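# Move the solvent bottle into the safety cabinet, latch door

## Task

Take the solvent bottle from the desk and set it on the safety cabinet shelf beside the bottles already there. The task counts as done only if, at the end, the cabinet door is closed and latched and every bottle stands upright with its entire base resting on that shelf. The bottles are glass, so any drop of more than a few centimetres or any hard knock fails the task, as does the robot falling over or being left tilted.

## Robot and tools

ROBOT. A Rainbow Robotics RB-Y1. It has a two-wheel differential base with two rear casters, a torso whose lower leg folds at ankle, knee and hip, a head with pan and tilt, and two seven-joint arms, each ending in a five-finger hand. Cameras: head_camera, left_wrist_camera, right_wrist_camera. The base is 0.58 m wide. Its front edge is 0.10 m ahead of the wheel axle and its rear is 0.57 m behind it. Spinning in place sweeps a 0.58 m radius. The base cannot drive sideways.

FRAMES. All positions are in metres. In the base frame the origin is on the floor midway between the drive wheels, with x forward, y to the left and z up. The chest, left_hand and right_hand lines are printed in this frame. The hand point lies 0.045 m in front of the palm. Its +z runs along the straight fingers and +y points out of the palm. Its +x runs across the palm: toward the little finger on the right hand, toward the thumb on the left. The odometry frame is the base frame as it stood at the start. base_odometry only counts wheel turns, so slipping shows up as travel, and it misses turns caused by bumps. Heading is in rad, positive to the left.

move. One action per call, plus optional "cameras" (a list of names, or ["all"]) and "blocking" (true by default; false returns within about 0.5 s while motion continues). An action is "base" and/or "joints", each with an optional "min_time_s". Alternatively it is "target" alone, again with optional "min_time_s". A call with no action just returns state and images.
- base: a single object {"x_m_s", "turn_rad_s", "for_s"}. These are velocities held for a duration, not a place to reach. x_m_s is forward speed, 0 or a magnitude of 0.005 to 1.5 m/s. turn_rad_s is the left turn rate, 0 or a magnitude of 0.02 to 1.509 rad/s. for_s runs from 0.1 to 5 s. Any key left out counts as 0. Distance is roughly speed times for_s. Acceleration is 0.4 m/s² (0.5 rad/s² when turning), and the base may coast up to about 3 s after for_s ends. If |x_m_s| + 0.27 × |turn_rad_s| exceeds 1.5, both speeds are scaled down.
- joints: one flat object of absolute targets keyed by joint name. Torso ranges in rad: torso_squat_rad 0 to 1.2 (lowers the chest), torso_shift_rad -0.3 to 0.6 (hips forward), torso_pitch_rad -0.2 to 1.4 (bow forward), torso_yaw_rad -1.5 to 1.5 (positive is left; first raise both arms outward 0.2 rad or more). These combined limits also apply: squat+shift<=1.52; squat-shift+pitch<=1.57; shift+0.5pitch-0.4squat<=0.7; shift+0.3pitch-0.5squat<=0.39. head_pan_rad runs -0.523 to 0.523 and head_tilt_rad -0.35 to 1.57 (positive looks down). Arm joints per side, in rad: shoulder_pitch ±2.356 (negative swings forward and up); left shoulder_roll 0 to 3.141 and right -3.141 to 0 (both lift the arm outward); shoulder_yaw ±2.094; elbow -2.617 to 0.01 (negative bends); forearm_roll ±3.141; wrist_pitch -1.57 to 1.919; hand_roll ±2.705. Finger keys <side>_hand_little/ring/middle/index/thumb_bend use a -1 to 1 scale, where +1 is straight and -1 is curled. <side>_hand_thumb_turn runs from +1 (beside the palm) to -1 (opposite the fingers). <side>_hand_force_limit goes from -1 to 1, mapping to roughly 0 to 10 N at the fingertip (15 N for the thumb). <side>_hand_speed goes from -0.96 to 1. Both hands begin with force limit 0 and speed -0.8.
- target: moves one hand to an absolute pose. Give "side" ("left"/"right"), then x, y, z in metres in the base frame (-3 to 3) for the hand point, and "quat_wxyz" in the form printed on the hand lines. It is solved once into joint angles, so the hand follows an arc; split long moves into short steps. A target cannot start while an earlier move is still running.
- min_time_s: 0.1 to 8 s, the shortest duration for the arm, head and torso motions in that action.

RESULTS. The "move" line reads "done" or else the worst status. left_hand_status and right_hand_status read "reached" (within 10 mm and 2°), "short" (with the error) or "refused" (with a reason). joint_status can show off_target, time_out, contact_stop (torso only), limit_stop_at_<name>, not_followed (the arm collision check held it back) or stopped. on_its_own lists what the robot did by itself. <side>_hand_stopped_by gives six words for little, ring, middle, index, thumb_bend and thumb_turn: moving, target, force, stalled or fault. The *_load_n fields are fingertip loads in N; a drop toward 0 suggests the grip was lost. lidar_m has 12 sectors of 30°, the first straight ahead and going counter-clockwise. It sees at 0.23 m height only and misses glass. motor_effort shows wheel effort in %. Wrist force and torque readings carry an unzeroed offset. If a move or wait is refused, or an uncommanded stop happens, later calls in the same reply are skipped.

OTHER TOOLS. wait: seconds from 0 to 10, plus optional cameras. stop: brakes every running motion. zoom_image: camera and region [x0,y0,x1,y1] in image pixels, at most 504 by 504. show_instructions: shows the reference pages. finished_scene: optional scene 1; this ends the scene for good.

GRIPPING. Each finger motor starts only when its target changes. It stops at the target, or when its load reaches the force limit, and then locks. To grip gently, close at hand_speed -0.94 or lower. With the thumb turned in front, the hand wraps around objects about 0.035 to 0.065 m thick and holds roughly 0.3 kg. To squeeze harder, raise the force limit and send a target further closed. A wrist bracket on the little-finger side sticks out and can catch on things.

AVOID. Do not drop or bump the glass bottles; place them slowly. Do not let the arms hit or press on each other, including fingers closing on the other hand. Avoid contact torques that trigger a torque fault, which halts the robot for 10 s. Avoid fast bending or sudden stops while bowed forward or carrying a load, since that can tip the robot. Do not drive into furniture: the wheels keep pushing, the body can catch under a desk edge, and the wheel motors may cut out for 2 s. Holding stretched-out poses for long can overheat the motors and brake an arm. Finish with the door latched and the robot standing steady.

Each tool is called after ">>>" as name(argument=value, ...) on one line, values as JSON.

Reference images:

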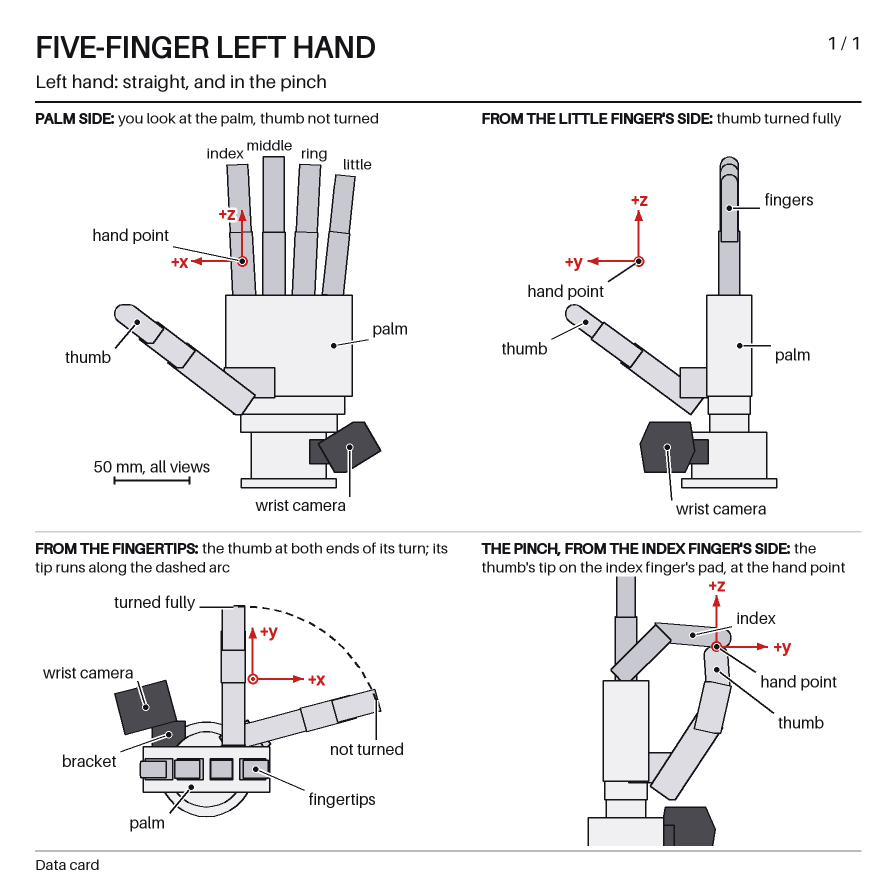

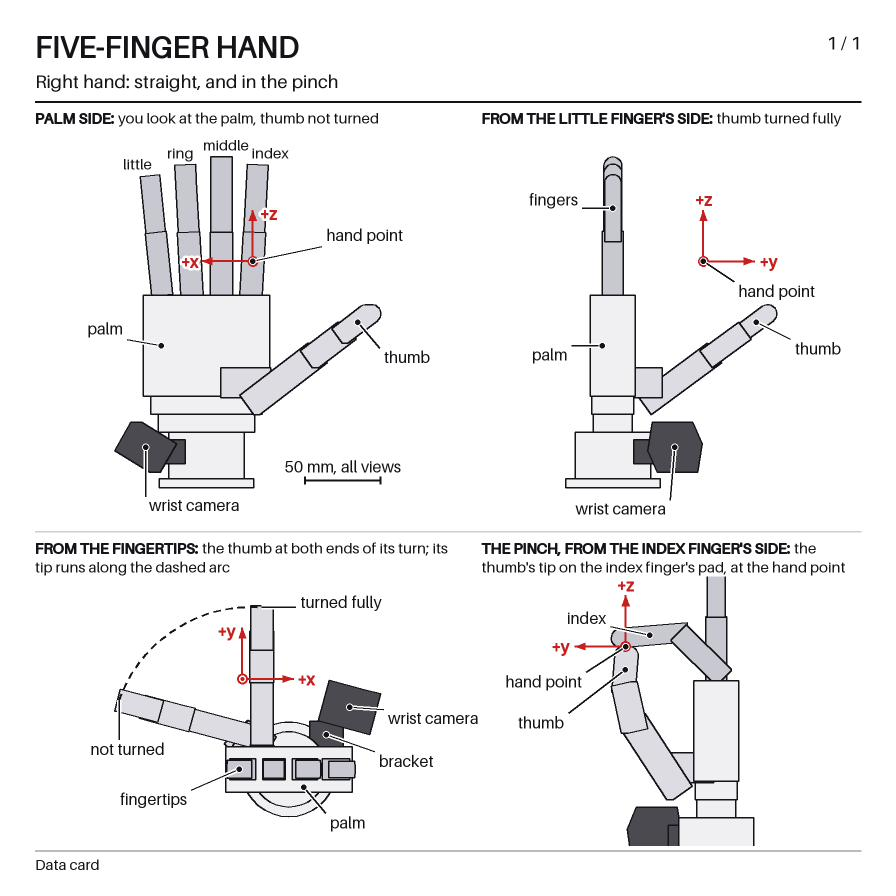

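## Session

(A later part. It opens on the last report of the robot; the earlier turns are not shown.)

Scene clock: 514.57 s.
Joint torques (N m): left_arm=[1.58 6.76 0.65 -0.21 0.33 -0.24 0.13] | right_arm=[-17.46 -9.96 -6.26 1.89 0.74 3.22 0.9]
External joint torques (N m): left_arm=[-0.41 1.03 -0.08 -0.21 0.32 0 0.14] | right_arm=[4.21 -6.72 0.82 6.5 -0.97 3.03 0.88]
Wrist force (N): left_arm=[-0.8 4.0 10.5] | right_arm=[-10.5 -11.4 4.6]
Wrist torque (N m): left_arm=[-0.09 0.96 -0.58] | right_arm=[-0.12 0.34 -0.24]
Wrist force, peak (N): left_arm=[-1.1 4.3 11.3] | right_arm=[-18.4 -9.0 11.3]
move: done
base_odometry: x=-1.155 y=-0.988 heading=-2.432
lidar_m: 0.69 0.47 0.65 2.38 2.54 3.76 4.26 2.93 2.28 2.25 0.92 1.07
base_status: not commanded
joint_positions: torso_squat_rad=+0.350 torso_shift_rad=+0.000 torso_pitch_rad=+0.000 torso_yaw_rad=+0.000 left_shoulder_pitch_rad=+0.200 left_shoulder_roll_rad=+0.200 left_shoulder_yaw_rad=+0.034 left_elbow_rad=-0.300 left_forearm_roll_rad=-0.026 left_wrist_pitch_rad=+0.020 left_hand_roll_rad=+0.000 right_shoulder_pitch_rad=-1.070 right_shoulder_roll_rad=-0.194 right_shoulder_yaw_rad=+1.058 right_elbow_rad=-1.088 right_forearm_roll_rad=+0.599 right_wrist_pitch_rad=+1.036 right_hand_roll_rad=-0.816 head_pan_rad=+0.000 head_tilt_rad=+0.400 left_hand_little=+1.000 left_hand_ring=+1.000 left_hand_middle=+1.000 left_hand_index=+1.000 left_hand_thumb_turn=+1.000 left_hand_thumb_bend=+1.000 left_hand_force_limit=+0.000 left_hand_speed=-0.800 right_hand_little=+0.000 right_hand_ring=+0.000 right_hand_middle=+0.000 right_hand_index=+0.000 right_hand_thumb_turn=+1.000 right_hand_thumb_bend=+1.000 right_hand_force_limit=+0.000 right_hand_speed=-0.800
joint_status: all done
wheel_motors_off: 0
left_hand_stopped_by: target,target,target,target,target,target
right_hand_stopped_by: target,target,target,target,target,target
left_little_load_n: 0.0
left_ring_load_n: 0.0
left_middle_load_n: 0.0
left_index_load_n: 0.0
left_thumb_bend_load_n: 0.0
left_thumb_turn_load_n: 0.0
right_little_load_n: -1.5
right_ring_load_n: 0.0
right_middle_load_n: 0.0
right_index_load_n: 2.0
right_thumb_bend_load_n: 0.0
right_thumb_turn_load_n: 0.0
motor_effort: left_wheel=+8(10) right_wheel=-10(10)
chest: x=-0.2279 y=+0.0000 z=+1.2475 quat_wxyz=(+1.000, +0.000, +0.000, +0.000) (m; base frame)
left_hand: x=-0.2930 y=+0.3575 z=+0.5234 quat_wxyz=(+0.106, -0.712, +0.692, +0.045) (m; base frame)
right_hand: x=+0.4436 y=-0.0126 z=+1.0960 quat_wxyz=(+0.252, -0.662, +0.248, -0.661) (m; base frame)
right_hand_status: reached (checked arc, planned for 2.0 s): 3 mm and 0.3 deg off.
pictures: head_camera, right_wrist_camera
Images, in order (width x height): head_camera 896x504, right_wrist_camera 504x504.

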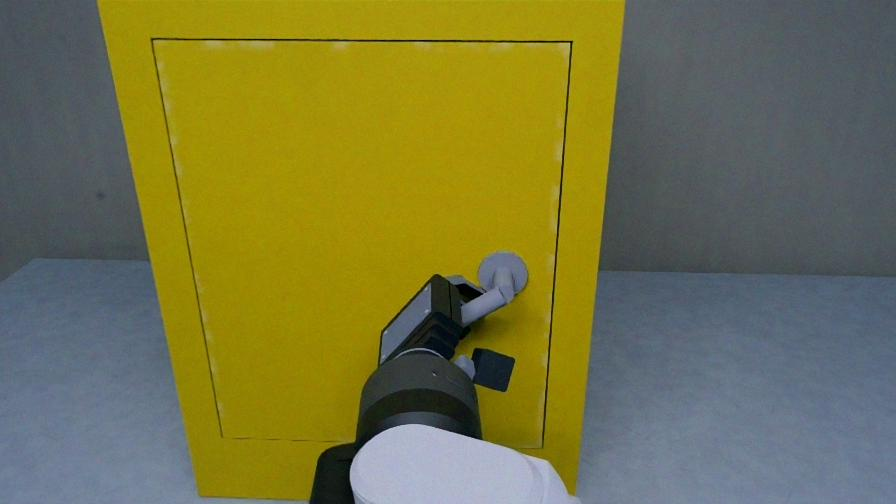

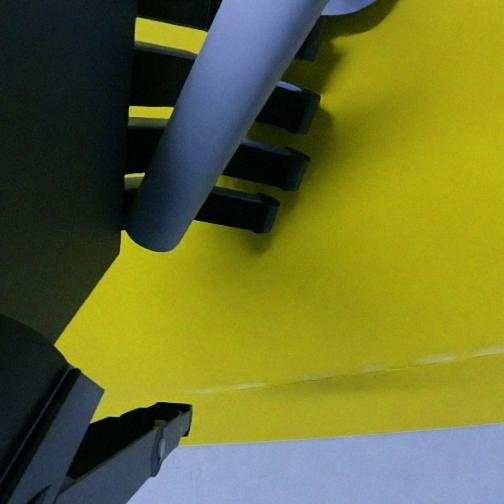

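>>> move(target={"side": "right", "x": 0.414, "y": -0.015, "z": 1.093, "quat_wxyz": [0.2494, -0.6617, 0.2494, -0.6617]}, min_time_s=1.5, cameras=["right_wrist_camera", "head_camera"])

Scene clock: 525.70 s.
Joint torques (N m): left_arm=[1.79 6.59 0.77 -0.23 0.3 -0.12 0.13] | right_arm=[-13.21 -12.11 -8.05 -0.36 1.82 6.08 0.78]
External joint torques (N m): left_arm=[-0.2 0.86 0.04 -0.23 0.28 0.12 0.13] | right_arm=[7.36 -9.64 -0.36 4.56 0 6 0.75]
Wrist force (N): left_arm=[-1.1 4.1 10.7] | right_arm=[-20.3 -13.5 18.1]
Wrist torque (N m): left_arm=[-0.11 1.01 -0.61] | right_arm=[-0.54 0.27 -0.63]
Wrist force, peak (N): left_arm=[-1.0 4.0 11.2] | right_arm=[-20.5 -14.1 21.9]
move: done
base_odometry: x=-1.155 y=-0.988 heading=-2.432
lidar_m: 0.69 0.46 0.64 2.38 2.55 3.76 4.25 2.93 2.29 2.25 0.92 1.07
base_status: not commanded
joint_positions: torso_squat_rad=+0.350 torso_shift_rad=+0.000 torso_pitch_rad=+0.000 torso_yaw_rad=+0.000 left_shoulder_pitch_rad=+0.200 left_shoulder_roll_rad=+0.200 left_shoulder_yaw_rad=+0.034 left_elbow_rad=-0.300 left_forearm_roll_rad=-0.026 left_wrist_pitch_rad=+0.020 left_hand_roll_rad=+0.000 right_shoulder_pitch_rad=-1.004 right_shoulder_roll_rad=-0.235 right_shoulder_yaw_rad=+1.074 right_elbow_rad=-1.273 right_forearm_roll_rad=+0.606 right_wrist_pitch_rad=+1.145 right_hand_roll_rad=-0.761 head_pan_rad=+0.000 head_tilt_rad=+0.400 left_hand_little=+1.000 left_hand_ring=+1.000 left_hand_middle=+1.000 left_hand_index=+1.000 left_hand_thumb_turn=+1.000 left_hand_thumb_bend=+1.000 left_hand_force_limit=+0.000 left_hand_speed=-0.800 right_hand_little=+0.000 right_hand_ring=+0.000 right_hand_middle=+0.000 right_hand_index=+0.001 right_hand_thumb_turn=+1.000 right_hand_thumb_bend=+1.000 right_hand_force_limit=+0.000 right_hand_speed=-0.800
joint_status: all done
wheel_motors_off: 0
left_hand_stopped_by: target,target,target,target,target,target
right_hand_stopped_by: target,target,target,target,target,target
left_little_load_n: 0.0
left_ring_load_n: 0.0
left_middle_load_n: 0.0
left_index_load_n: 0.0
left_thumb_bend_load_n: -0.5
left_thumb_turn_load_n: 0.0
right_little_load_n: 1.5
right_ring_load_n: 0.0
right_middle_load_n: 0.0
right_index_load_n: 5.5
right_thumb_bend_load_n: 0.0
right_thumb_turn_load_n: 0.0
motor_effort: left_wheel=+7(10) right_wheel=-13(13)
chest: x=-0.2278 y=+0.0000 z=+1.2475 quat_wxyz=(+1.000, +0.000, +0.000, +0.000) (m; base frame)
left_hand: x=-0.2930 y=+0.3575 z=+0.5234 quat_wxyz=(+0.106, -0.712, +0.692, +0.046) (m; base frame)
right_hand: x=+0.4140 y=-0.0120 z=+1.0940 quat_wxyz=(+0.251, -0.661, +0.249, -0.662) (m; base frame)
right_hand_status: reached (checked arc, planned for 1.5 s): 3 mm and 0.3 deg off.
pictures: head_camera, right_wrist_camera
Images, in order (width x height): head_camera 896x504, right_wrist_camera 504x504.

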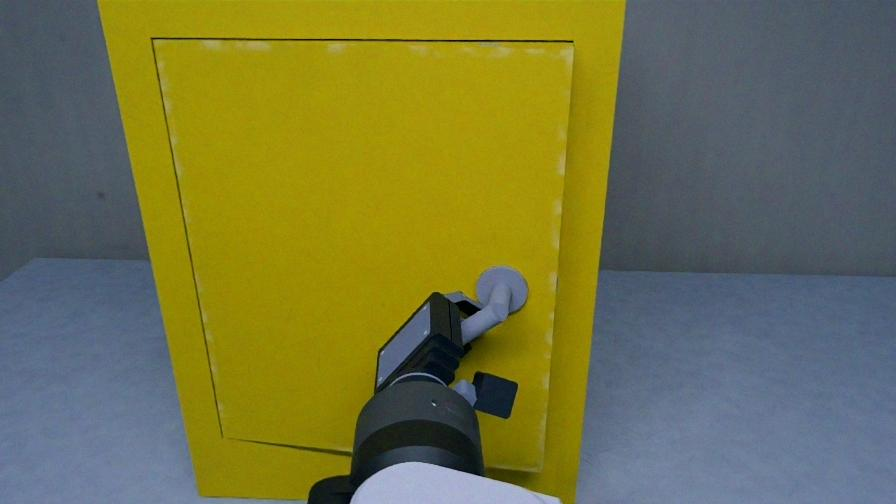

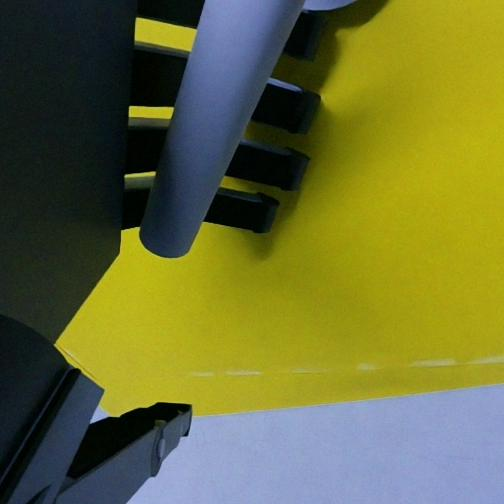

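>>> move(target={"side": "right", "x": 0.361, "y": 0.008, "z": 1.095, "quat_wxyz": [0.1477, -0.617, 0.3455, -0.6916]}, min_time_s=2, cameras=["right_wrist_camera", "head_camera"])

Scene clock: 550.63 s.
Joint torques (N m): left_arm=[1.68 6.65 0.75 -0.23 0.23 -0.11 0.23] | right_arm=[-18.09 -21.35 -7.78 8.72 2.48 16.51 1.83]
External joint torques (N m): left_arm=[-0.37 0.95 0.03 -0.26 0.21 0.13 0.24] | right_arm=[1.77 -17.46 -1.06 9.82 0.53 15.99 1.8]
External joint torques when the fault began: right_arm=[-1.67 -25.03 0.26 16.17 1.59 22.68 1.6]
Wrist force (N): left_arm=[-0.9 4.0 10.6] | right_arm=[-55.1 -28.4 32.1]
Wrist torque (N m): left_arm=[-0.11 1.00 -0.60] | right_arm=[-1.24 -0.13 -2.52]
Wrist force, peak (N): left_arm=[-0.7 3.9 11.4] | right_arm=[-77.3 -36.1 38.0]
move: torque_fault
TORQUE FAULT: right_wrist_pitch_rad reached its load limit. The robot stopped for 10 seconds, dropped its targets and accepts commands again. The stop added 9.3 s to the call.
base_odometry: x=-1.155 y=-0.988 heading=-2.432
lidar_m: 0.70 0.47 0.64 2.37 2.53 3.75 4.26 2.92 2.29 2.24 0.92 1.06
base_status: not commanded
joint_positions: torso_squat_rad=+0.350 torso_shift_rad=+0.001 torso_pitch_rad=+0.002 torso_yaw_rad=+0.001 left_shoulder_pitch_rad=+0.200 left_shoulder_roll_rad=+0.200 left_shoulder_yaw_rad=+0.034 left_elbow_rad=-0.300 left_forearm_roll_rad=-0.026 left_wrist_pitch_rad=+0.020 left_hand_roll_rad=+0.000 right_shoulder_pitch_rad=-1.323 right_shoulder_roll_rad=-0.009 right_shoulder_yaw_rad=+1.420 right_elbow_rad=-1.041 right_forearm_roll_rad=+0.228 right_wrist_pitch_rad=+1.574 right_hand_roll_rad=-0.975 head_pan_rad=+0.000 head_tilt_rad=+0.400 left_hand_little=+1.000 left_hand_ring=+1.000 left_hand_middle=+1.000 left_hand_index=+1.000 left_hand_thumb_turn=+1.000 left_hand_thumb_bend=+1.000 left_hand_force_limit=+0.000 left_hand_speed=-0.800 right_hand_little=+0.000 right_hand_ring=+0.000 right_hand_middle=+0.000 right_hand_index=+0.001 right_hand_thumb_turn=+1.000 right_hand_thumb_bend=+1.000 right_hand_force_limit=+0.000 right_hand_speed=-0.800
joint_status: right_shoulder_pitch_rad torque_fault (moved -0.319 of -0.337); right_shoulder_yaw_rad torque_fault (moved +0.346 of +0.364); right_elbow_rad torque_fault (moved +0.232 of +0.257); right_forearm_roll_rad torque_fault (moved -0.378 of -0.409); right_wrist_pitch_rad torque_fault (moved +0.429 of +0.469); right_hand_roll_rad torque_fault (moved -0.213 of -0.241); the others done
wheel_motors_off: 0
left_hand_stopped_by: target,target,target,target,target,target
right_hand_stopped_by: target,target,target,target,target,target
left_little_load_n: 0.0
left_ring_load_n: 0.0
left_middle_load_n: 0.0
left_index_load_n: 0.0
left_thumb_bend_load_n: 0.0
left_thumb_turn_load_n: 0.0
right_little_load_n: 0.0
right_ring_load_n: 0.0
right_middle_load_n: 5.0
right_index_load_n: 8.0
right_thumb_bend_load_n: 0.0
right_thumb_turn_load_n: 0.0
on_its_own: right_shoulder_pitch_rad is held at -1.323, not at your -1.341, since a torque_fault; right_shoulder_yaw_rad is held at +1.419, not at your +1.438, since a torque_fault; right_elbow_rad is held at -1.038, not at your -1.016, since a torque_fault; right_forearm_roll_rad is held at +0.228, not at your +0.197, since a torque_fault; right_wrist_pitch_rad is held at +1.578, not at your +1.614, since a torque_fault; right_hand_roll_rad is held at -0.974, not at your -1.002, since a torque_fault
motor_effort: left_wheel=+7(14) right_wheel=-25(26)
chest: x=-0.2267 y=+0.0006 z=+1.2475 quat_wxyz=(+1.000, +0.000, +0.001, +0.000) (m; base frame)
left_hand: x=-0.2934 y=+0.3574 z=+0.5233 quat_wxyz=(+0.105, -0.713, +0.692, +0.046) (m; base frame)
right_hand: x=+0.3636 y=+0.0188 z=+1.0921 quat_wxyz=(+0.166, -0.634, +0.324, -0.682) (m; base frame)
right_hand_status: short (checked arc, planned for 2.0 s): torque_fault, 11 mm and 4.0 deg off.
pictures: head_camera, right_wrist_camera
Images, in order (width x height): head_camera 896x504, right_wrist_camera 504x504.

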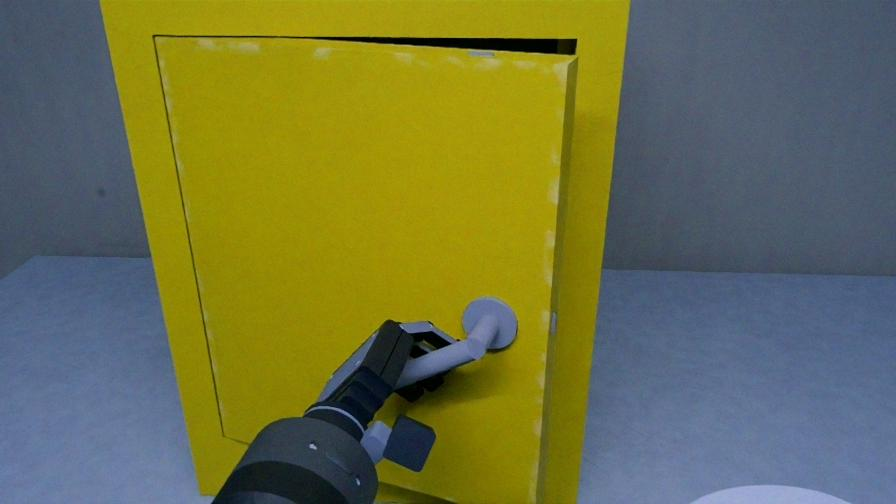

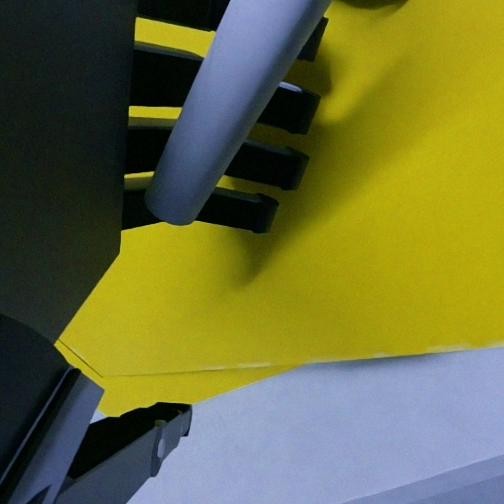

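>>> move(target={"side": "right", "x": 0.372, "y": 0.038, "z": 1.118, "quat_wxyz": [0.18, -0.634, 0.324, -0.68]}, min_time_s=2, cameras=["right_wrist_camera", "head_camera"])

Scene clock: 565.77 s.
Joint torques (N m): left_arm=[1.58 6.54 0.89 -0.28 0.24 -0.25 0.14] | right_arm=[-17.25 -0.4 -7.54 -1.61 -0.85 1.06 0.13]
External joint torques (N m): left_arm=[-0.42 0.81 0.17 -0.28 0.23 -0.01 0.14] | right_arm=[2.92 4.6 -0.79 -1 -2.82 0.58 0.11]
Wrist force (N): left_arm=[-0.8 4.2 10.6] | right_arm=[-3.0 -6.1 12.8]
Wrist torque (N m): left_arm=[-0.11 0.96 -0.59] | right_arm=[-0.36 0.13 -0.06]
Wrist force, peak (N): left_arm=[-0.9 4.7 11.0] | right_arm=[-55.7 -28.4 32.5]
move: done
base_odometry: x=-1.155 y=-0.988 heading=-2.432
lidar_m: 0.68 0.47 0.65 2.38 2.54 3.74 4.25 2.92 2.29 2.25 0.93 1.08
base_status: not commanded
joint_positions: torso_squat_rad=+0.350 torso_shift_rad=+0.000 torso_pitch_rad=+0.001 torso_yaw_rad=+0.000 left_shoulder_pitch_rad=+0.200 left_shoulder_roll_rad=+0.200 left_shoulder_yaw_rad=+0.034 left_elbow_rad=-0.300 left_forearm_roll_rad=-0.026 left_wrist_pitch_rad=+0.020 left_hand_roll_rad=+0.000 right_shoulder_pitch_rad=-1.404 right_shoulder_roll_rad=-0.001 right_shoulder_yaw_rad=+1.407 right_elbow_rad=-1.017 right_forearm_roll_rad=+0.167 right_wrist_pitch_rad=+1.540 right_hand_roll_rad=-0.971 head_pan_rad=+0.000 head_tilt_rad=+0.400 left_hand_little=+1.000 left_hand_ring=+1.000 left_hand_middle=+1.000 left_hand_index=+1.000 left_hand_thumb_turn=+1.000 left_hand_thumb_bend=+1.000 left_hand_force_limit=+0.000 left_hand_speed=-0.800 right_hand_little=+0.000 right_hand_ring=+0.000 right_hand_middle=+0.000 right_hand_index=+0.001 right_hand_thumb_turn=+1.000 right_hand_thumb_bend=+1.000 right_hand_force_limit=+0.000 right_hand_speed=-0.800
joint_status: all done
wheel_motors_off: 0
left_hand_stopped_by: target,target,target,target,target,target
right_hand_stopped_by: target,target,target,target,target,target
left_little_load_n: 0.0
left_ring_load_n: 0.0
left_middle_load_n: 0.0
left_index_load_n: 0.0
left_thumb_bend_load_n: 0.0
left_thumb_turn_load_n: 0.0
right_little_load_n: 0.0
right_ring_load_n: 0.0
right_middle_load_n: 2.5
right_index_load_n: 2.5
right_thumb_bend_load_n: 0.0
right_thumb_turn_load_n: 0.0
motor_effort: left_wheel=+6(9) right_wheel=-16(25)
chest: x=-0.2276 y=+0.0000 z=+1.2475 quat_wxyz=(+1.000, +0.000, +0.000, +0.000) (m; base frame)
left_hand: x=-0.2930 y=+0.3574 z=+0.5234 quat_wxyz=(+0.105, -0.712, +0.692, +0.046) (m; base frame)
right_hand: x=+0.3718 y=+0.0362 z=+1.1199 quat_wxyz=(+0.183, -0.633, +0.323, -0.679) (m; base frame)
right_hand_status: reached (checked arc, planned for 2.0 s): 3 mm and 0.4 deg off.
pictures: head_camera, right_wrist_camera
Images, in order (width x height): head_camera 896x504, right_wrist_camera 504x504.

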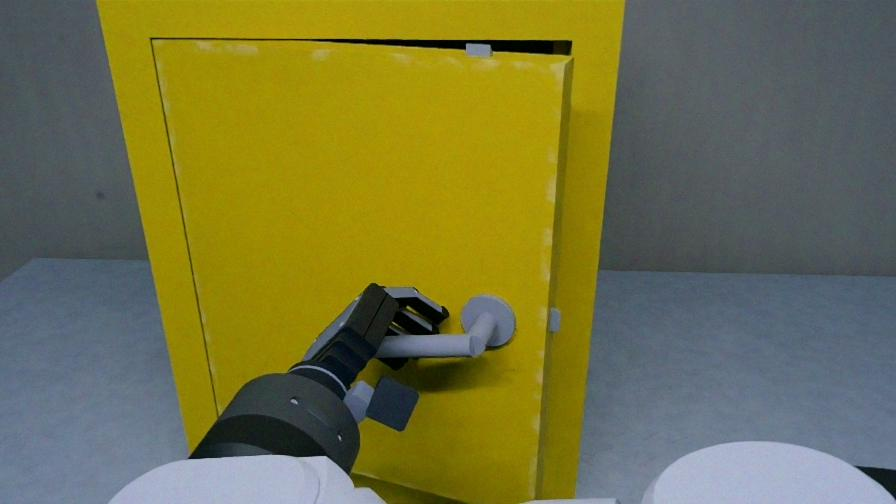

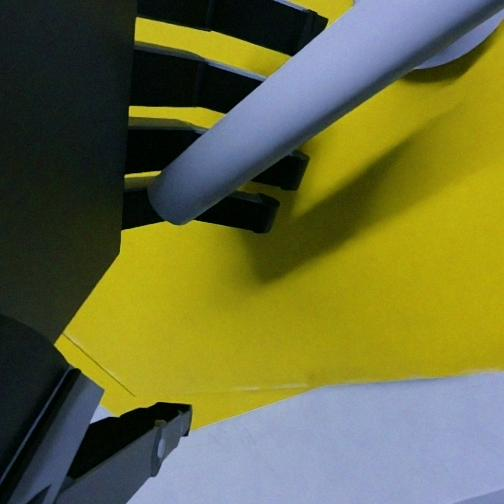

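>>> move(target={"side": "right", "x": 0.37, "y": 0.038, "z": 1.155, "quat_wxyz": [0.3457, -0.4613, 0.5358, -0.6167]}, min_time_s=2, cameras=["right_wrist_camera", "head_camera"])

Scene clock: 585.10 s.
Joint torques (N m): left_arm=[1.13 6.7 0.9 -0.17 0.23 -0.21 0.11] | right_arm=[-18.77 -6.82 -8.67 -1.1 2.51 3.72 0.36]
External joint torques (N m): left_arm=[-0.87 0.96 0.17 -0.18 0.22 0.03 0.11] | right_arm=[1.31 -2.29 -1.68 1.01 0.54 3.57 0.36]
Wrist force (N): left_arm=[-0.9 3.7 10.7] | right_arm=[-16.1 6.4 11.0]
Wrist torque (N m): left_arm=[-0.17 0.99 -0.59] | right_arm=[0.47 -0.28 -0.09]
Wrist force, peak (N): left_arm=[-0.7 4.5 11.6] | right_arm=[-64.8 -14.5 30.8]
move: done
base_odometry: x=-1.155 y=-0.988 heading=-2.432
lidar_m: 0.71 0.46 0.64 2.38 2.54 3.75 4.25 2.94 2.29 2.25 0.92 1.06
base_status: not commanded
joint_positions: torso_squat_rad=+0.350 torso_shift_rad=+0.000 torso_pitch_rad=+0.001 torso_yaw_rad=+0.000 left_shoulder_pitch_rad=+0.200 left_shoulder_roll_rad=+0.200 left_shoulder_yaw_rad=+0.034 left_elbow_rad=-0.300 left_forearm_roll_rad=-0.026 left_wrist_pitch_rad=+0.020 left_hand_roll_rad=+0.000 right_shoulder_pitch_rad=-1.365 right_shoulder_roll_rad=-0.028 right_shoulder_yaw_rad=+1.226 right_elbow_rad=-1.117 right_forearm_roll_rad=+0.280 right_wrist_pitch_rad=+1.710 right_hand_roll_rad=-1.437 head_pan_rad=+0.000 head_tilt_rad=+0.400 left_hand_little=+1.000 left_hand_ring=+1.000 left_hand_middle=+1.000 left_hand_index=+1.000 left_hand_thumb_turn=+1.000 left_hand_thumb_bend=+1.000 left_hand_force_limit=+0.000 left_hand_speed=-0.800 right_hand_little=+0.000 right_hand_ring=+0.000 right_hand_middle=+0.000 right_hand_index=+0.001 right_hand_thumb_turn=+1.000 right_hand_thumb_bend=+1.000 right_hand_force_limit=+0.000 right_hand_speed=-0.800
joint_status: all done
wheel_motors_off: 0
left_hand_stopped_by: target,target,target,target,target,target
right_hand_stopped_by: target,target,target,target,target,target
left_little_load_n: 0.0
left_ring_load_n: 0.0
left_middle_load_n: 0.0
left_index_load_n: 0.5
left_thumb_bend_load_n: 0.0
left_thumb_turn_load_n: 0.0
right_little_load_n: 2.0
right_ring_load_n: 0.0
right_middle_load_n: 0.0
right_index_load_n: 5.0
right_thumb_bend_load_n: 0.0
right_thumb_turn_load_n: -0.5
motor_effort: left_wheel=+5(15) right_wheel=-11(22)
chest: x=-0.2277 y=-0.0002 z=+1.2475 quat_wxyz=(+1.000, +0.000, +0.000, +0.000) (m; base frame)
left_hand: x=-0.2930 y=+0.3575 z=+0.5235 quat_wxyz=(+0.106, -0.712, +0.692, +0.046) (m; base frame)
right_hand: x=+0.3699 y=+0.0383 z=+1.1558 quat_wxyz=(+0.343, -0.463, +0.536, -0.617) (m; base frame)
right_hand_status: reached (checked arc, planned for 2.0 s): 1 mm and 0.4 deg off.
pictures: head_camera, right_wrist_camera
Images, in order (width x height): head_camera 896x504, right_wrist_camera 504x504.

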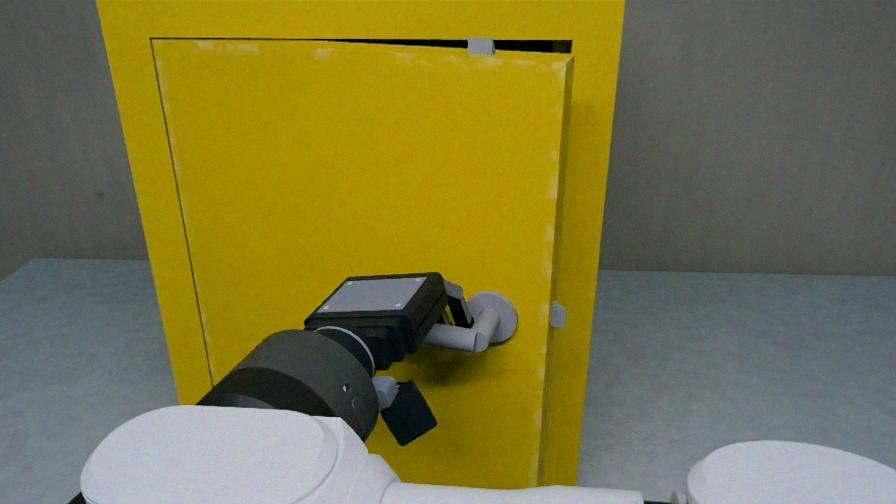

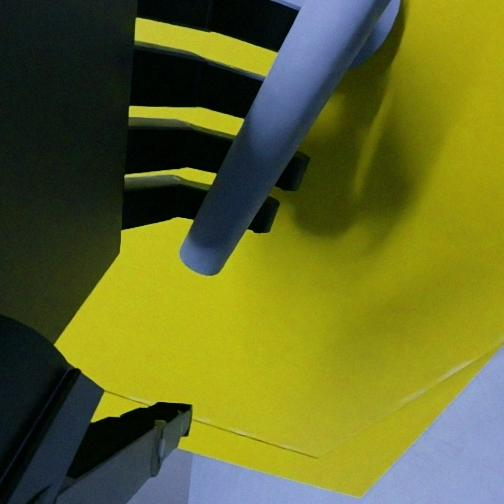

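>>> move(base={"x_m_s": -0.05, "for_s": 1.6}, cameras=["right_wrist_camera", "head_camera"])

Scene clock: 603.37 s.
Joint torques (N m): left_arm=[1.02 7.02 0.62 -0.11 0.27 -0.23 0.18] | right_arm=[4.87 -9.78 -6.44 5.94 -8.89 12.59 2.32]
External joint torques (N m): left_arm=[-0.97 1.31 -0.11 -0.11 0.26 0.02 0.18] | right_arm=[24.91 -5.08 0.62 7.95 -10.89 12.46 2.31]
External joint torques when the fault began: right_arm=[33.37 -11.6 0.09 13.47 -13.63 21.95 3.5]
Wrist force (N): left_arm=[-0.7 4.1 10.5] | right_arm=[-40.9 -28.3 27.6]
Wrist torque (N m): left_arm=[-0.11 0.93 -0.57] | right_arm=[1.25 -1.22 -1.15]
Wrist force, peak (N): left_arm=[-1.0 4.3 11.3] | right_arm=[-76.1 -39.2 44.3]
move: torque_fault
TORQUE FAULT: right_wrist_pitch_rad reached its load limit. The robot stopped for 10 seconds, dropped its targets and accepts commands again. The stop added 8.8 s to the call.
base_odometry: x=-1.105 y=-0.945 heading=-2.433
lidar_m: 0.70 0.53 0.73 2.38 2.56 3.77 4.19 2.93 2.28 2.24 0.96 1.14
base_status: torque_fault (sent for 1.37 of 1.6 s)
joint_positions: torso_squat_rad=+0.350 torso_shift_rad=+0.000 torso_pitch_rad=+0.000 torso_yaw_rad=+0.001 left_shoulder_pitch_rad=+0.200 left_shoulder_roll_rad=+0.200 left_shoulder_yaw_rad=+0.034 left_elbow_rad=-0.300 left_forearm_roll_rad=-0.026 left_wrist_pitch_rad=+0.020 left_hand_roll_rad=+0.000 right_shoulder_pitch_rad=-1.379 right_shoulder_roll_rad=-0.025 right_shoulder_yaw_rad=+1.226 right_elbow_rad=-1.121 right_forearm_roll_rad=+0.287 right_wrist_pitch_rad=+1.703 right_hand_roll_rad=-1.438 head_pan_rad=+0.000 head_tilt_rad=+0.400 left_hand_little=+1.000 left_hand_ring=+1.000 left_hand_middle=+1.000 left_hand_index=+1.000 left_hand_thumb_turn=+1.000 left_hand_thumb_bend=+1.000 left_hand_force_limit=+0.000 left_hand_speed=-0.800 right_hand_little=+0.000 right_hand_ring=+0.033 right_hand_middle=+0.000 right_hand_index=+0.090 right_hand_thumb_turn=+1.000 right_hand_thumb_bend=+1.000 right_hand_force_limit=+0.000 right_hand_speed=-0.800
joint_status: not commanded
wheel_motors_off: 0
left_hand_stopped_by: target,target,target,target,target,target
right_hand_stopped_by: target,target,target,target,target,target
left_little_load_n: 0.0
left_ring_load_n: 0.0
left_middle_load_n: 0.0
left_index_load_n: 0.0
left_thumb_bend_load_n: 0.0
left_thumb_turn_load_n: 0.0
right_little_load_n: 0.0
right_ring_load_n: 27.0
right_middle_load_n: 4.5
right_index_load_n: 14.5
right_thumb_bend_load_n: 0.0
right_thumb_turn_load_n: 0.0
on_its_own: right_hand_ring is held at +0.030, not at your +0.000, since a torque_fault; right_hand_index is held at +0.088, not at your +0.000, since a torque_fault
motor_effort: left_wheel=-10(18) right_wheel=-5(30)
chest: x=-0.2277 y=+0.0004 z=+1.2475 quat_wxyz=(+1.000, +0.000, +0.000, +0.000) (m; base frame)
left_hand: x=-0.2931 y=+0.3574 z=+0.5232 quat_wxyz=(+0.105, -0.713, +0.692, +0.045) (m; base frame)
right_hand: x=+0.3701 y=+0.0474 z=+1.1652 quat_wxyz=(+0.354, -0.463, +0.529, -0.617) (m; base frame)
pictures: head_camera, right_wrist_camera
Images, in order (width x height): head_camera 896x504, right_wrist_camera 504x504.

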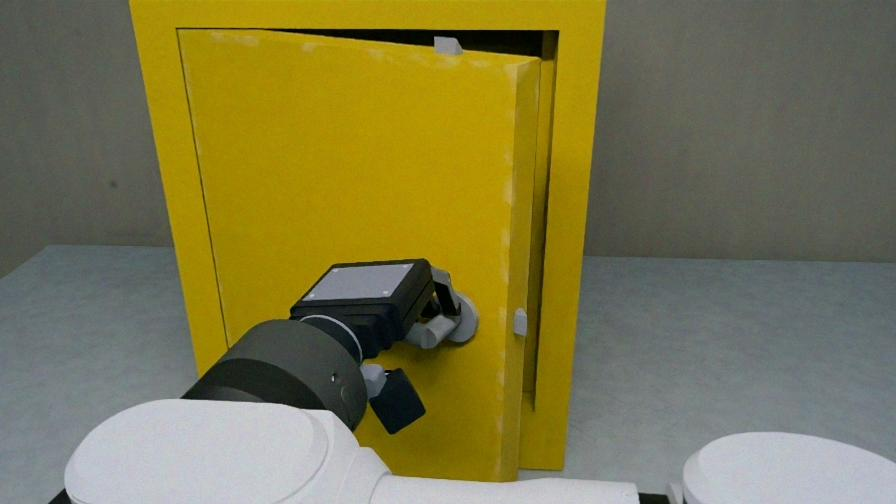

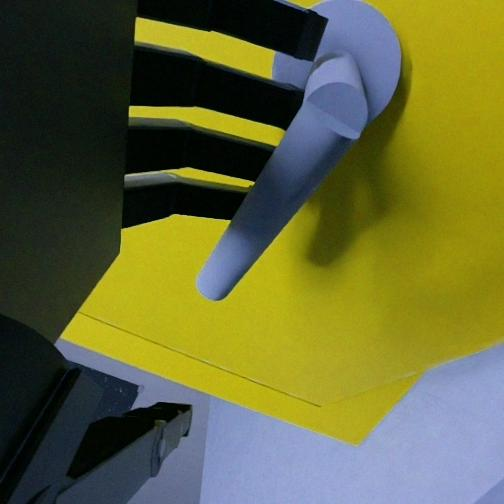

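>>> move(target={"side": "right", "x": 0.378, "y": 0.05, "z": 1.20, "quat_wxyz": [0.354, -0.463, 0.529, -0.617]}, min_time_s=1.5, cameras=["right_wrist_camera"])

>>> move(target={"side": "right", "x": 0.37, "y": 0.055, "z": 1.26, "quat_wxyz": [0.354, -0.463, 0.529, -0.617]}, min_time_s=1.5, cameras=["right_wrist_camera", "head_camera"])

Scene clock: 614.43 s.
Joint torques (N m): left_arm=[1.19 6.66 0.76 -0.18 0.21 -0.27 0.25] | right_arm=[-23.31 -6.78 -8.95 -1.27 1.96 -0.51 -0.17]
External joint torques (N m): left_arm=[-0.79 0.92 0.03 -0.18 0.19 -0.02 0.25] | right_arm=[-2.92 -1.05 -1.87 0.6 -0.05 -0.52 -0.17]
Wrist force (N): left_arm=[-1.1 4.0 10.8] | right_arm=[-1.2 6.2 -0.8]
Wrist torque (N m): left_arm=[-0.13 1.01 -0.61] | right_arm=[0.68 0.12 0.20]
Wrist force, peak (N): left_arm=[-1.2 4.1 11.3] | right_arm=[-41.3 -28.5 27.9]
move: done
base_odometry: x=-1.105 y=-0.945 heading=-2.433
lidar_m: 0.71 0.53 0.75 2.38 2.55 3.76 4.19 2.93 2.28 2.23 0.95 1.14
base_status: not commanded
joint_positions: torso_squat_rad=+0.350 torso_shift_rad=+0.000 torso_pitch_rad=+0.000 torso_yaw_rad=+0.000 left_shoulder_pitch_rad=+0.200 left_shoulder_roll_rad=+0.200 left_shoulder_yaw_rad=+0.034 left_elbow_rad=-0.300 left_forearm_roll_rad=-0.026 left_wrist_pitch_rad=+0.020 left_hand_roll_rad=+0.000 right_shoulder_pitch_rad=-1.446 right_shoulder_roll_rad=-0.037 right_shoulder_yaw_rad=+1.169 right_elbow_rad=-1.110 right_forearm_roll_rad=+0.250 right_wrist_pitch_rad=+1.688 right_hand_roll_rad=-1.379 head_pan_rad=+0.000 head_tilt_rad=+0.400 left_hand_little=+1.000 left_hand_ring=+1.000 left_hand_middle=+1.000 left_hand_index=+1.000 left_hand_thumb_turn=+1.000 left_hand_thumb_bend=+1.000 left_hand_force_limit=+0.000 left_hand_speed=-0.800 right_hand_little=+0.000 right_hand_ring=+0.041 right_hand_middle=+0.000 right_hand_index=+0.088 right_hand_thumb_turn=+1.000 right_hand_thumb_bend=+1.000 right_hand_force_limit=+0.000 right_hand_speed=-0.800
joint_status: all done
wheel_motors_off: 0
left_hand_stopped_by: target,target,target,target,target,target
right_hand_stopped_by: target,force,target,force,target,target
left_little_load_n: 0.0
left_ring_load_n: 0.0
left_middle_load_n: 0.0
left_index_load_n: 0.0
left_thumb_bend_load_n: 0.0
left_thumb_turn_load_n: 0.0
right_little_load_n: 0.0
right_ring_load_n: 0.0
right_middle_load_n: 0.0
right_index_load_n: 0.0
right_thumb_bend_load_n: 0.0
right_thumb_turn_load_n: -0.5
on_its_own: right_hand_ring is held at +0.030, not at your +0.000, since a torque_fault; right_hand_index is held at +0.088, not at your +0.000, since a torque_fault
motor_effort: left_wheel=-9(13) right_wheel=+6(7)
chest: x=-0.2279 y=-0.0001 z=+1.2475 quat_wxyz=(+1.000, +0.000, +0.000, +0.000) (m; base frame)
left_hand: x=-0.2929 y=+0.3574 z=+0.5234 quat_wxyz=(+0.106, -0.712, +0.692, +0.045) (m; base frame)
right_hand: x=+0.3777 y=+0.0492 z=+1.1997 quat_wxyz=(+0.354, -0.463, +0.529, -0.617) (m; base frame)
right_hand_status: reached (checked arc, planned for 1.5 s): 1 mm and 0.0 deg off.
pictures: right_wrist_camera
Images, in order (width x height): right_wrist_camera 504x504.

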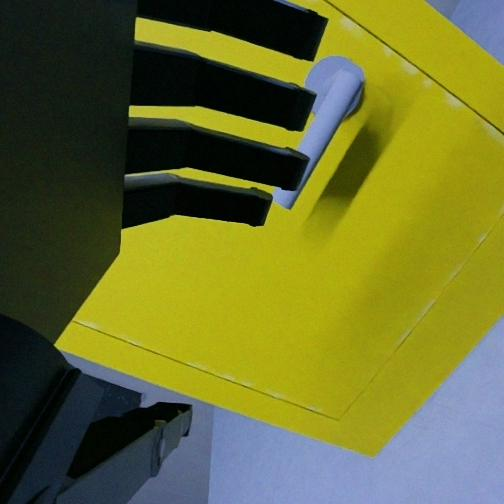

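Scene clock: 614.47 s.
Joint torques (N m): left_arm=[1.14 6.63 1.27 -0.03 0.12 -0.1 0.21] | right_arm=[-23.68 -6.59 -8.4 -1.24 2.17 -0.72 0.05]
External joint torques (N m): left_arm=[-0.85 0.89 0.55 -0.03 0.11 0.14 0.21] | right_arm=[-3.29 -0.86 -1.33 0.63 0.16 -0.73 0.05]
Wrist force (N): left_arm=[-0.8 4.3 10.9] | right_arm=[-0.7 6.3 -0.5]
Wrist torque (N m): left_arm=[-0.10 0.95 -0.59] | right_arm=[0.67 0.02 0.26]
Wrist force, peak (N): left_arm=[-0.8 4.3 10.9] | right_arm=[-0.7 6.3 -0.5]
move: refused
base_odometry: x=-1.105 y=-0.945 heading=-2.433
lidar_m: 0.71 0.52 0.74 2.38 2.54 3.75 4.19 2.92 2.27 2.24 0.95 1.14
base_status: not commanded
joint_positions: torso_squat_rad=+0.350 torso_shift_rad=+0.000 torso_pitch_rad=+0.000 torso_yaw_rad=+0.000 left_shoulder_pitch_rad=+0.200 left_shoulder_roll_rad=+0.200 left_shoulder_yaw_rad=+0.034 left_elbow_rad=-0.300 left_forearm_roll_rad=-0.026 left_wrist_pitch_rad=+0.020 left_hand_roll_rad=+0.000 right_shoulder_pitch_rad=-1.446 right_shoulder_roll_rad=-0.037 right_shoulder_yaw_rad=+1.169 right_elbow_rad=-1.110 right_forearm_roll_rad=+0.250 right_wrist_pitch_rad=+1.688 right_hand_roll_rad=-1.379 head_pan_rad=+0.000 head_tilt_rad=+0.400 left_hand_little=+1.000 left_hand_ring=+1.000 left_hand_middle=+1.000 left_hand_index=+1.000 left_hand_thumb_turn=+1.000 left_hand_thumb_bend=+1.000 left_hand_force_limit=+0.000 left_hand_speed=-0.800 right_hand_little=+0.000 right_hand_ring=+0.041 right_hand_middle=+0.000 right_hand_index=+0.088 right_hand_thumb_turn=+1.000 right_hand_thumb_bend=+1.000 right_hand_force_limit=+0.000 right_hand_speed=-0.800
joint_status: not commanded
wheel_motors_off: 0
left_hand_stopped_by: target,target,target,target,target,target
right_hand_stopped_by: target,moving,target,force,target,target
left_little_load_n: 0.0
left_ring_load_n: 0.0
left_middle_load_n: 0.0
left_index_load_n: 0.0
left_thumb_bend_load_n: -0.5
left_thumb_turn_load_n: 0.0
right_little_load_n: 0.0
right_ring_load_n: 0.0
right_middle_load_n: 0.0
right_index_load_n: 0.0
right_thumb_bend_load_n: 0.0
right_thumb_turn_load_n: -0.5
on_its_own: right_hand_ring is held at +0.041, not at your +0.000, since a torque_fault; right_hand_index is held at +0.088, not at your +0.000, since a torque_fault
motor_effort: left_wheel=-10(10) right_wheel=+6(6)
chest: x=-0.2279 y=-0.0001 z=+1.2475 quat_wxyz=(+1.000, +0.000, +0.000, +0.000) (m; base frame)
left_hand: x=-0.2929 y=+0.3574 z=+0.5234 quat_wxyz=(+0.106, -0.712, +0.692, +0.045) (m; base frame)
right_hand: x=+0.3777 y=+0.0492 z=+1.1997 quat_wxyz=(+0.354, -0.463, +0.529, -0.617) (m; base frame)
right_hand_status: refused: the robot was not at rest, so the target was not started. Send it again once the robot is at rest.
pictures: head_camera, right_wrist_camera
Images, in order (width x height): head_camera 896x504, right_wrist_camera 504x504.

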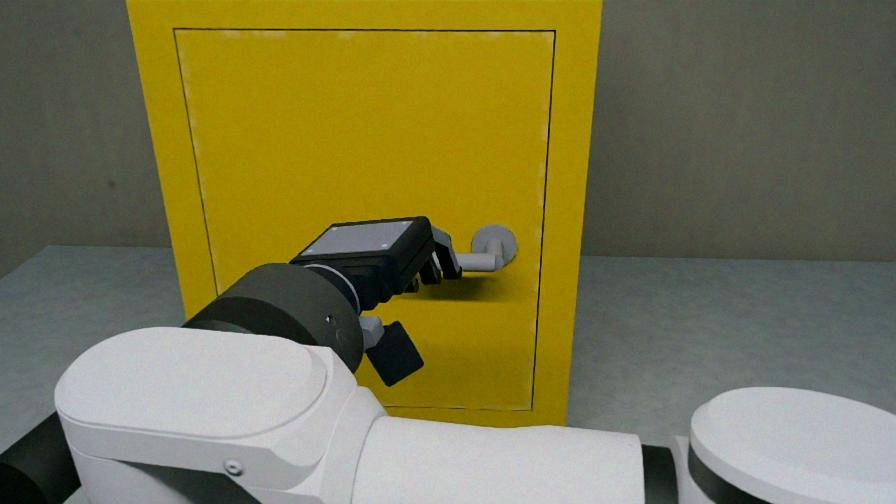

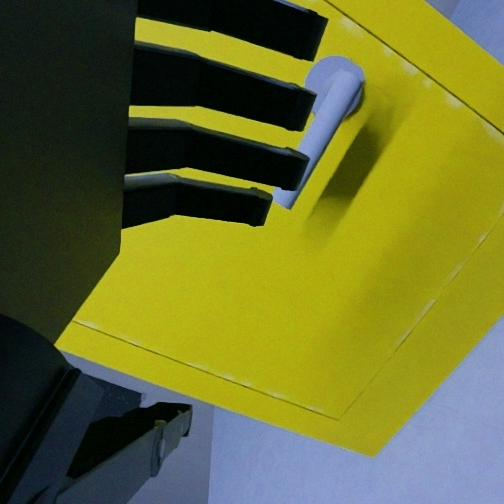

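>>> move(target={"side": "right", "x": 0.37, "y": 0.045, "z": 1.26, "quat_wxyz": [0.354, -0.463, 0.529, -0.617]}, min_time_s=1.5, cameras=["right_wrist_camera", "head_camera"])

>>> move(base={"x_m_s": -0.2, "for_s": 2.0}, cameras=["head_camera"])

Scene clock: 676.93 s.
Joint torques (N m): left_arm=[0.97 6.55 0.94 -0.23 0.17 -0.27 0.1] | right_arm=[-22.88 -7.42 -8.7 -2.33 2.03 -0.06 -0.28]
External joint torques (N m): left_arm=[-1.02 0.81 0.21 -0.23 0.15 -0.02 0.1] | right_arm=[-2.5 -0.53 -1.1 -0.65 0.06 0.17 -0.28]
Wrist force (N): left_arm=[-1.2 3.9 10.9] | right_arm=[-1.2 6.2 -1.2]
Wrist torque (N m): left_arm=[-0.14 1.04 -0.61] | right_arm=[0.65 0.11 0.23]
Wrist force, peak (N): left_arm=[-1.0 4.2 11.5] | right_arm=[-1.4 6.9 -0.6]
move: done
base_odometry: x=-1.105 y=-0.945 heading=-2.433
lidar_m: 0.71 0.53 0.75 2.38 2.55 3.76 4.20 2.92 2.28 2.24 0.95 1.14
base_status: not commanded
joint_positions: torso_squat_rad=+0.350 torso_shift_rad=+0.000 torso_pitch_rad=+0.000 torso_yaw_rad=+0.000 left_shoulder_pitch_rad=+0.200 left_shoulder_roll_rad=+0.200 left_shoulder_yaw_rad=+0.034 left_elbow_rad=-0.300 left_forearm_roll_rad=-0.026 left_wrist_pitch_rad=+0.020 left_hand_roll_rad=+0.000 right_shoulder_pitch_rad=-1.530 right_shoulder_roll_rad=-0.098 right_shoulder_yaw_rad=+1.078 right_elbow_rad=-1.216 right_forearm_roll_rad=+0.204 right_wrist_pitch_rad=+1.749 right_hand_roll_rad=-1.259 head_pan_rad=+0.000 head_tilt_rad=+0.400 left_hand_little=+1.000 left_hand_ring=+1.000 left_hand_middle=+1.000 left_hand_index=+1.000 left_hand_thumb_turn=+1.000 left_hand_thumb_bend=+1.000 left_hand_force_limit=+0.000 left_hand_speed=-0.800 right_hand_little=+0.000 right_hand_ring=+0.040 right_hand_middle=+0.000 right_hand_index=+0.088 right_hand_thumb_turn=+1.000 right_hand_thumb_bend=+1.000 right_hand_force_limit=+0.000 right_hand_speed=-0.800
joint_status: all done
wheel_motors_off: 0
left_hand_stopped_by: target,target,target,target,target,target
right_hand_stopped_by: target,target,target,force,target,target
left_little_load_n: 0.0
left_ring_load_n: 0.0
left_middle_load_n: 0.0
left_index_load_n: 0.0
left_thumb_bend_load_n: 0.0
left_thumb_turn_load_n: 0.0
right_little_load_n: 0.0
right_ring_load_n: 0.0
right_middle_load_n: 0.0
right_index_load_n: 0.0
right_thumb_bend_load_n: 0.0
right_thumb_turn_load_n: 0.0
on_its_own: right_hand_ring is held at +0.041, not at your +0.000, since a torque_fault; right_hand_index is held at +0.088, not at your +0.000, since a torque_fault
motor_effort: left_wheel=-10(13) right_wheel=+6(7)
chest: x=-0.2279 y=-0.0001 z=+1.2475 quat_wxyz=(+1.000, +0.000, +0.000, +0.000) (m; base frame)
left_hand: x=-0.2929 y=+0.3574 z=+0.5234 quat_wxyz=(+0.106, -0.712, +0.692, +0.045) (m; base frame)
right_hand: x=+0.3700 y=+0.0451 z=+1.2597 quat_wxyz=(+0.354, -0.463, +0.529, -0.617) (m; base frame)
right_hand_status: reached (checked arc, planned for 1.5 s): 0 mm and 0.1 deg off.
pictures: head_camera, right_wrist_camera
Images, in order (width x height): head_camera 896x504, right_wrist_camera 504x504.

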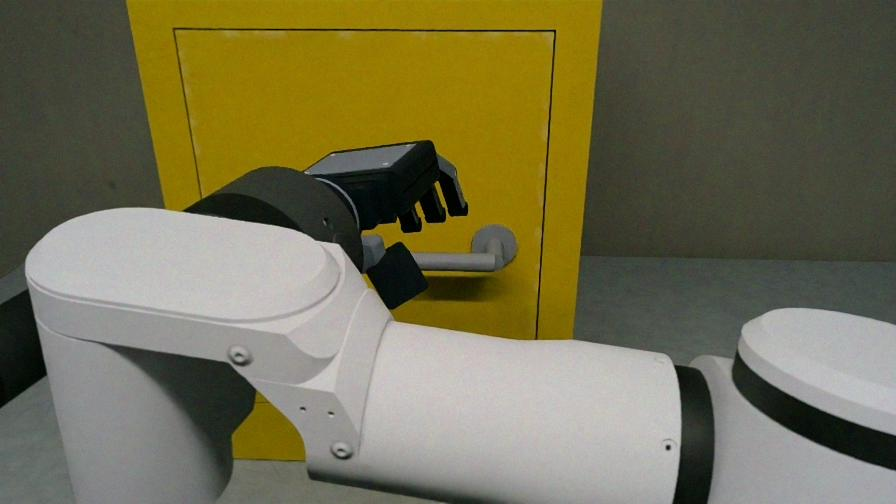

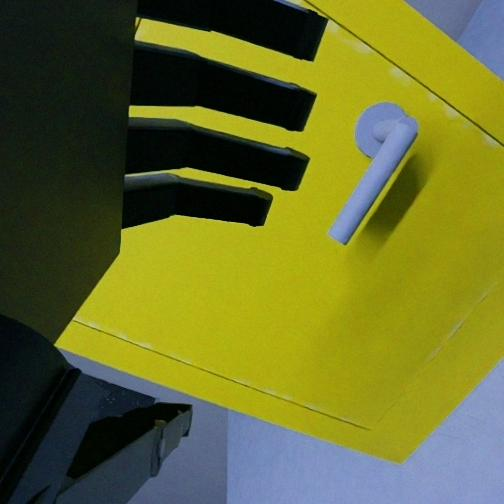

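Scene clock: 680.00 s.
Joint torques (N m): left_arm=[1.5 6.44 0.88 -0.25 0.22 -0.28 0.18] | right_arm=[-22.74 -7.1 -9.14 -1.76 2.16 -0.18 -0.06]
External joint torques (N m): left_arm=[-0.47 0.7 0.16 -0.25 0.21 -0.03 0.19] | right_arm=[-2.37 -0.2 -1.54 -0.09 0.18 0.04 -0.07]
Wrist force (N): left_arm=[-0.9 4.0 10.6] | right_arm=[-1.1 6.2 -0.6]
Wrist torque (N m): left_arm=[-0.11 0.97 -0.59] | right_arm=[0.59 0.09 0.22]
Wrist force, peak (N): left_arm=[-1.0 4.2 11.3] | right_arm=[-0.9 6.6 -1.0]
move: done
base_odometry: x=-0.801 y=-0.685 heading=-2.432
lidar_m: 0.92 0.93 2.45 2.41 2.59 3.83 3.80 2.87 2.24 2.20 1.15 1.33
base_status: done (sent for 2 of 2 s)
joint_positions: torso_squat_rad=+0.350 torso_shift_rad=+0.000 torso_pitch_rad=+0.000 torso_yaw_rad=+0.000 left_shoulder_pitch_rad=+0.200 left_shoulder_roll_rad=+0.200 left_shoulder_yaw_rad=+0.034 left_elbow_rad=-0.300 left_forearm_roll_rad=-0.026 left_wrist_pitch_rad=+0.020 left_hand_roll_rad=+0.000 right_shoulder_pitch_rad=-1.530 right_shoulder_roll_rad=-0.098 right_shoulder_yaw_rad=+1.078 right_elbow_rad=-1.216 right_forearm_roll_rad=+0.204 right_wrist_pitch_rad=+1.749 right_hand_roll_rad=-1.259 head_pan_rad=+0.000 head_tilt_rad=+0.400 left_hand_little=+1.000 left_hand_ring=+1.000 left_hand_middle=+1.000 left_hand_index=+1.000 left_hand_thumb_turn=+1.000 left_hand_thumb_bend=+1.000 left_hand_force_limit=+0.000 left_hand_speed=-0.800 right_hand_little=+0.000 right_hand_ring=+0.040 right_hand_middle=+0.000 right_hand_index=+0.088 right_hand_thumb_turn=+1.000 right_hand_thumb_bend=+1.000 right_hand_force_limit=+0.000 right_hand_speed=-0.800
joint_status: not commanded
wheel_motors_off: 0
left_hand_stopped_by: target,target,target,target,target,target
right_hand_stopped_by: target,target,target,force,target,target
left_little_load_n: 0.0
left_ring_load_n: 0.0
left_middle_load_n: 0.0
left_index_load_n: 0.0
left_thumb_bend_load_n: 0.0
left_thumb_turn_load_n: 0.0
right_little_load_n: -0.5
right_ring_load_n: 0.0
right_middle_load_n: 0.0
right_index_load_n: 0.0
right_thumb_bend_load_n: 0.0
right_thumb_turn_load_n: 0.0
on_its_own: right_hand_ring is held at +0.040, not at your +0.000, since a torque_fault; right_hand_index is held at +0.088, not at your +0.000, since a torque_fault
motor_effort: left_wheel=+10(33) right_wheel=-8(23)
chest: x=-0.2281 y=-0.0001 z=+1.2475 quat_wxyz=(+1.000, +0.000, +0.000, +0.000) (m; base frame)
left_hand: x=-0.2929 y=+0.3574 z=+0.5234 quat_wxyz=(+0.106, -0.712, +0.692, +0.045) (m; base frame)
right_hand: x=+0.3698 y=+0.0451 z=+1.2599 quat_wxyz=(+0.354, -0.463, +0.529, -0.617) (m; base frame)
pictures: head_camera
Images, in order (width x height): head_camera 896x504.

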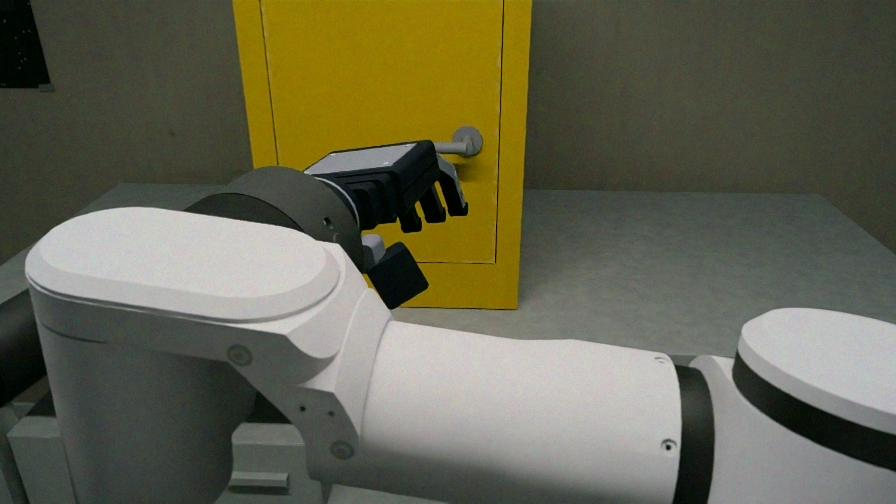

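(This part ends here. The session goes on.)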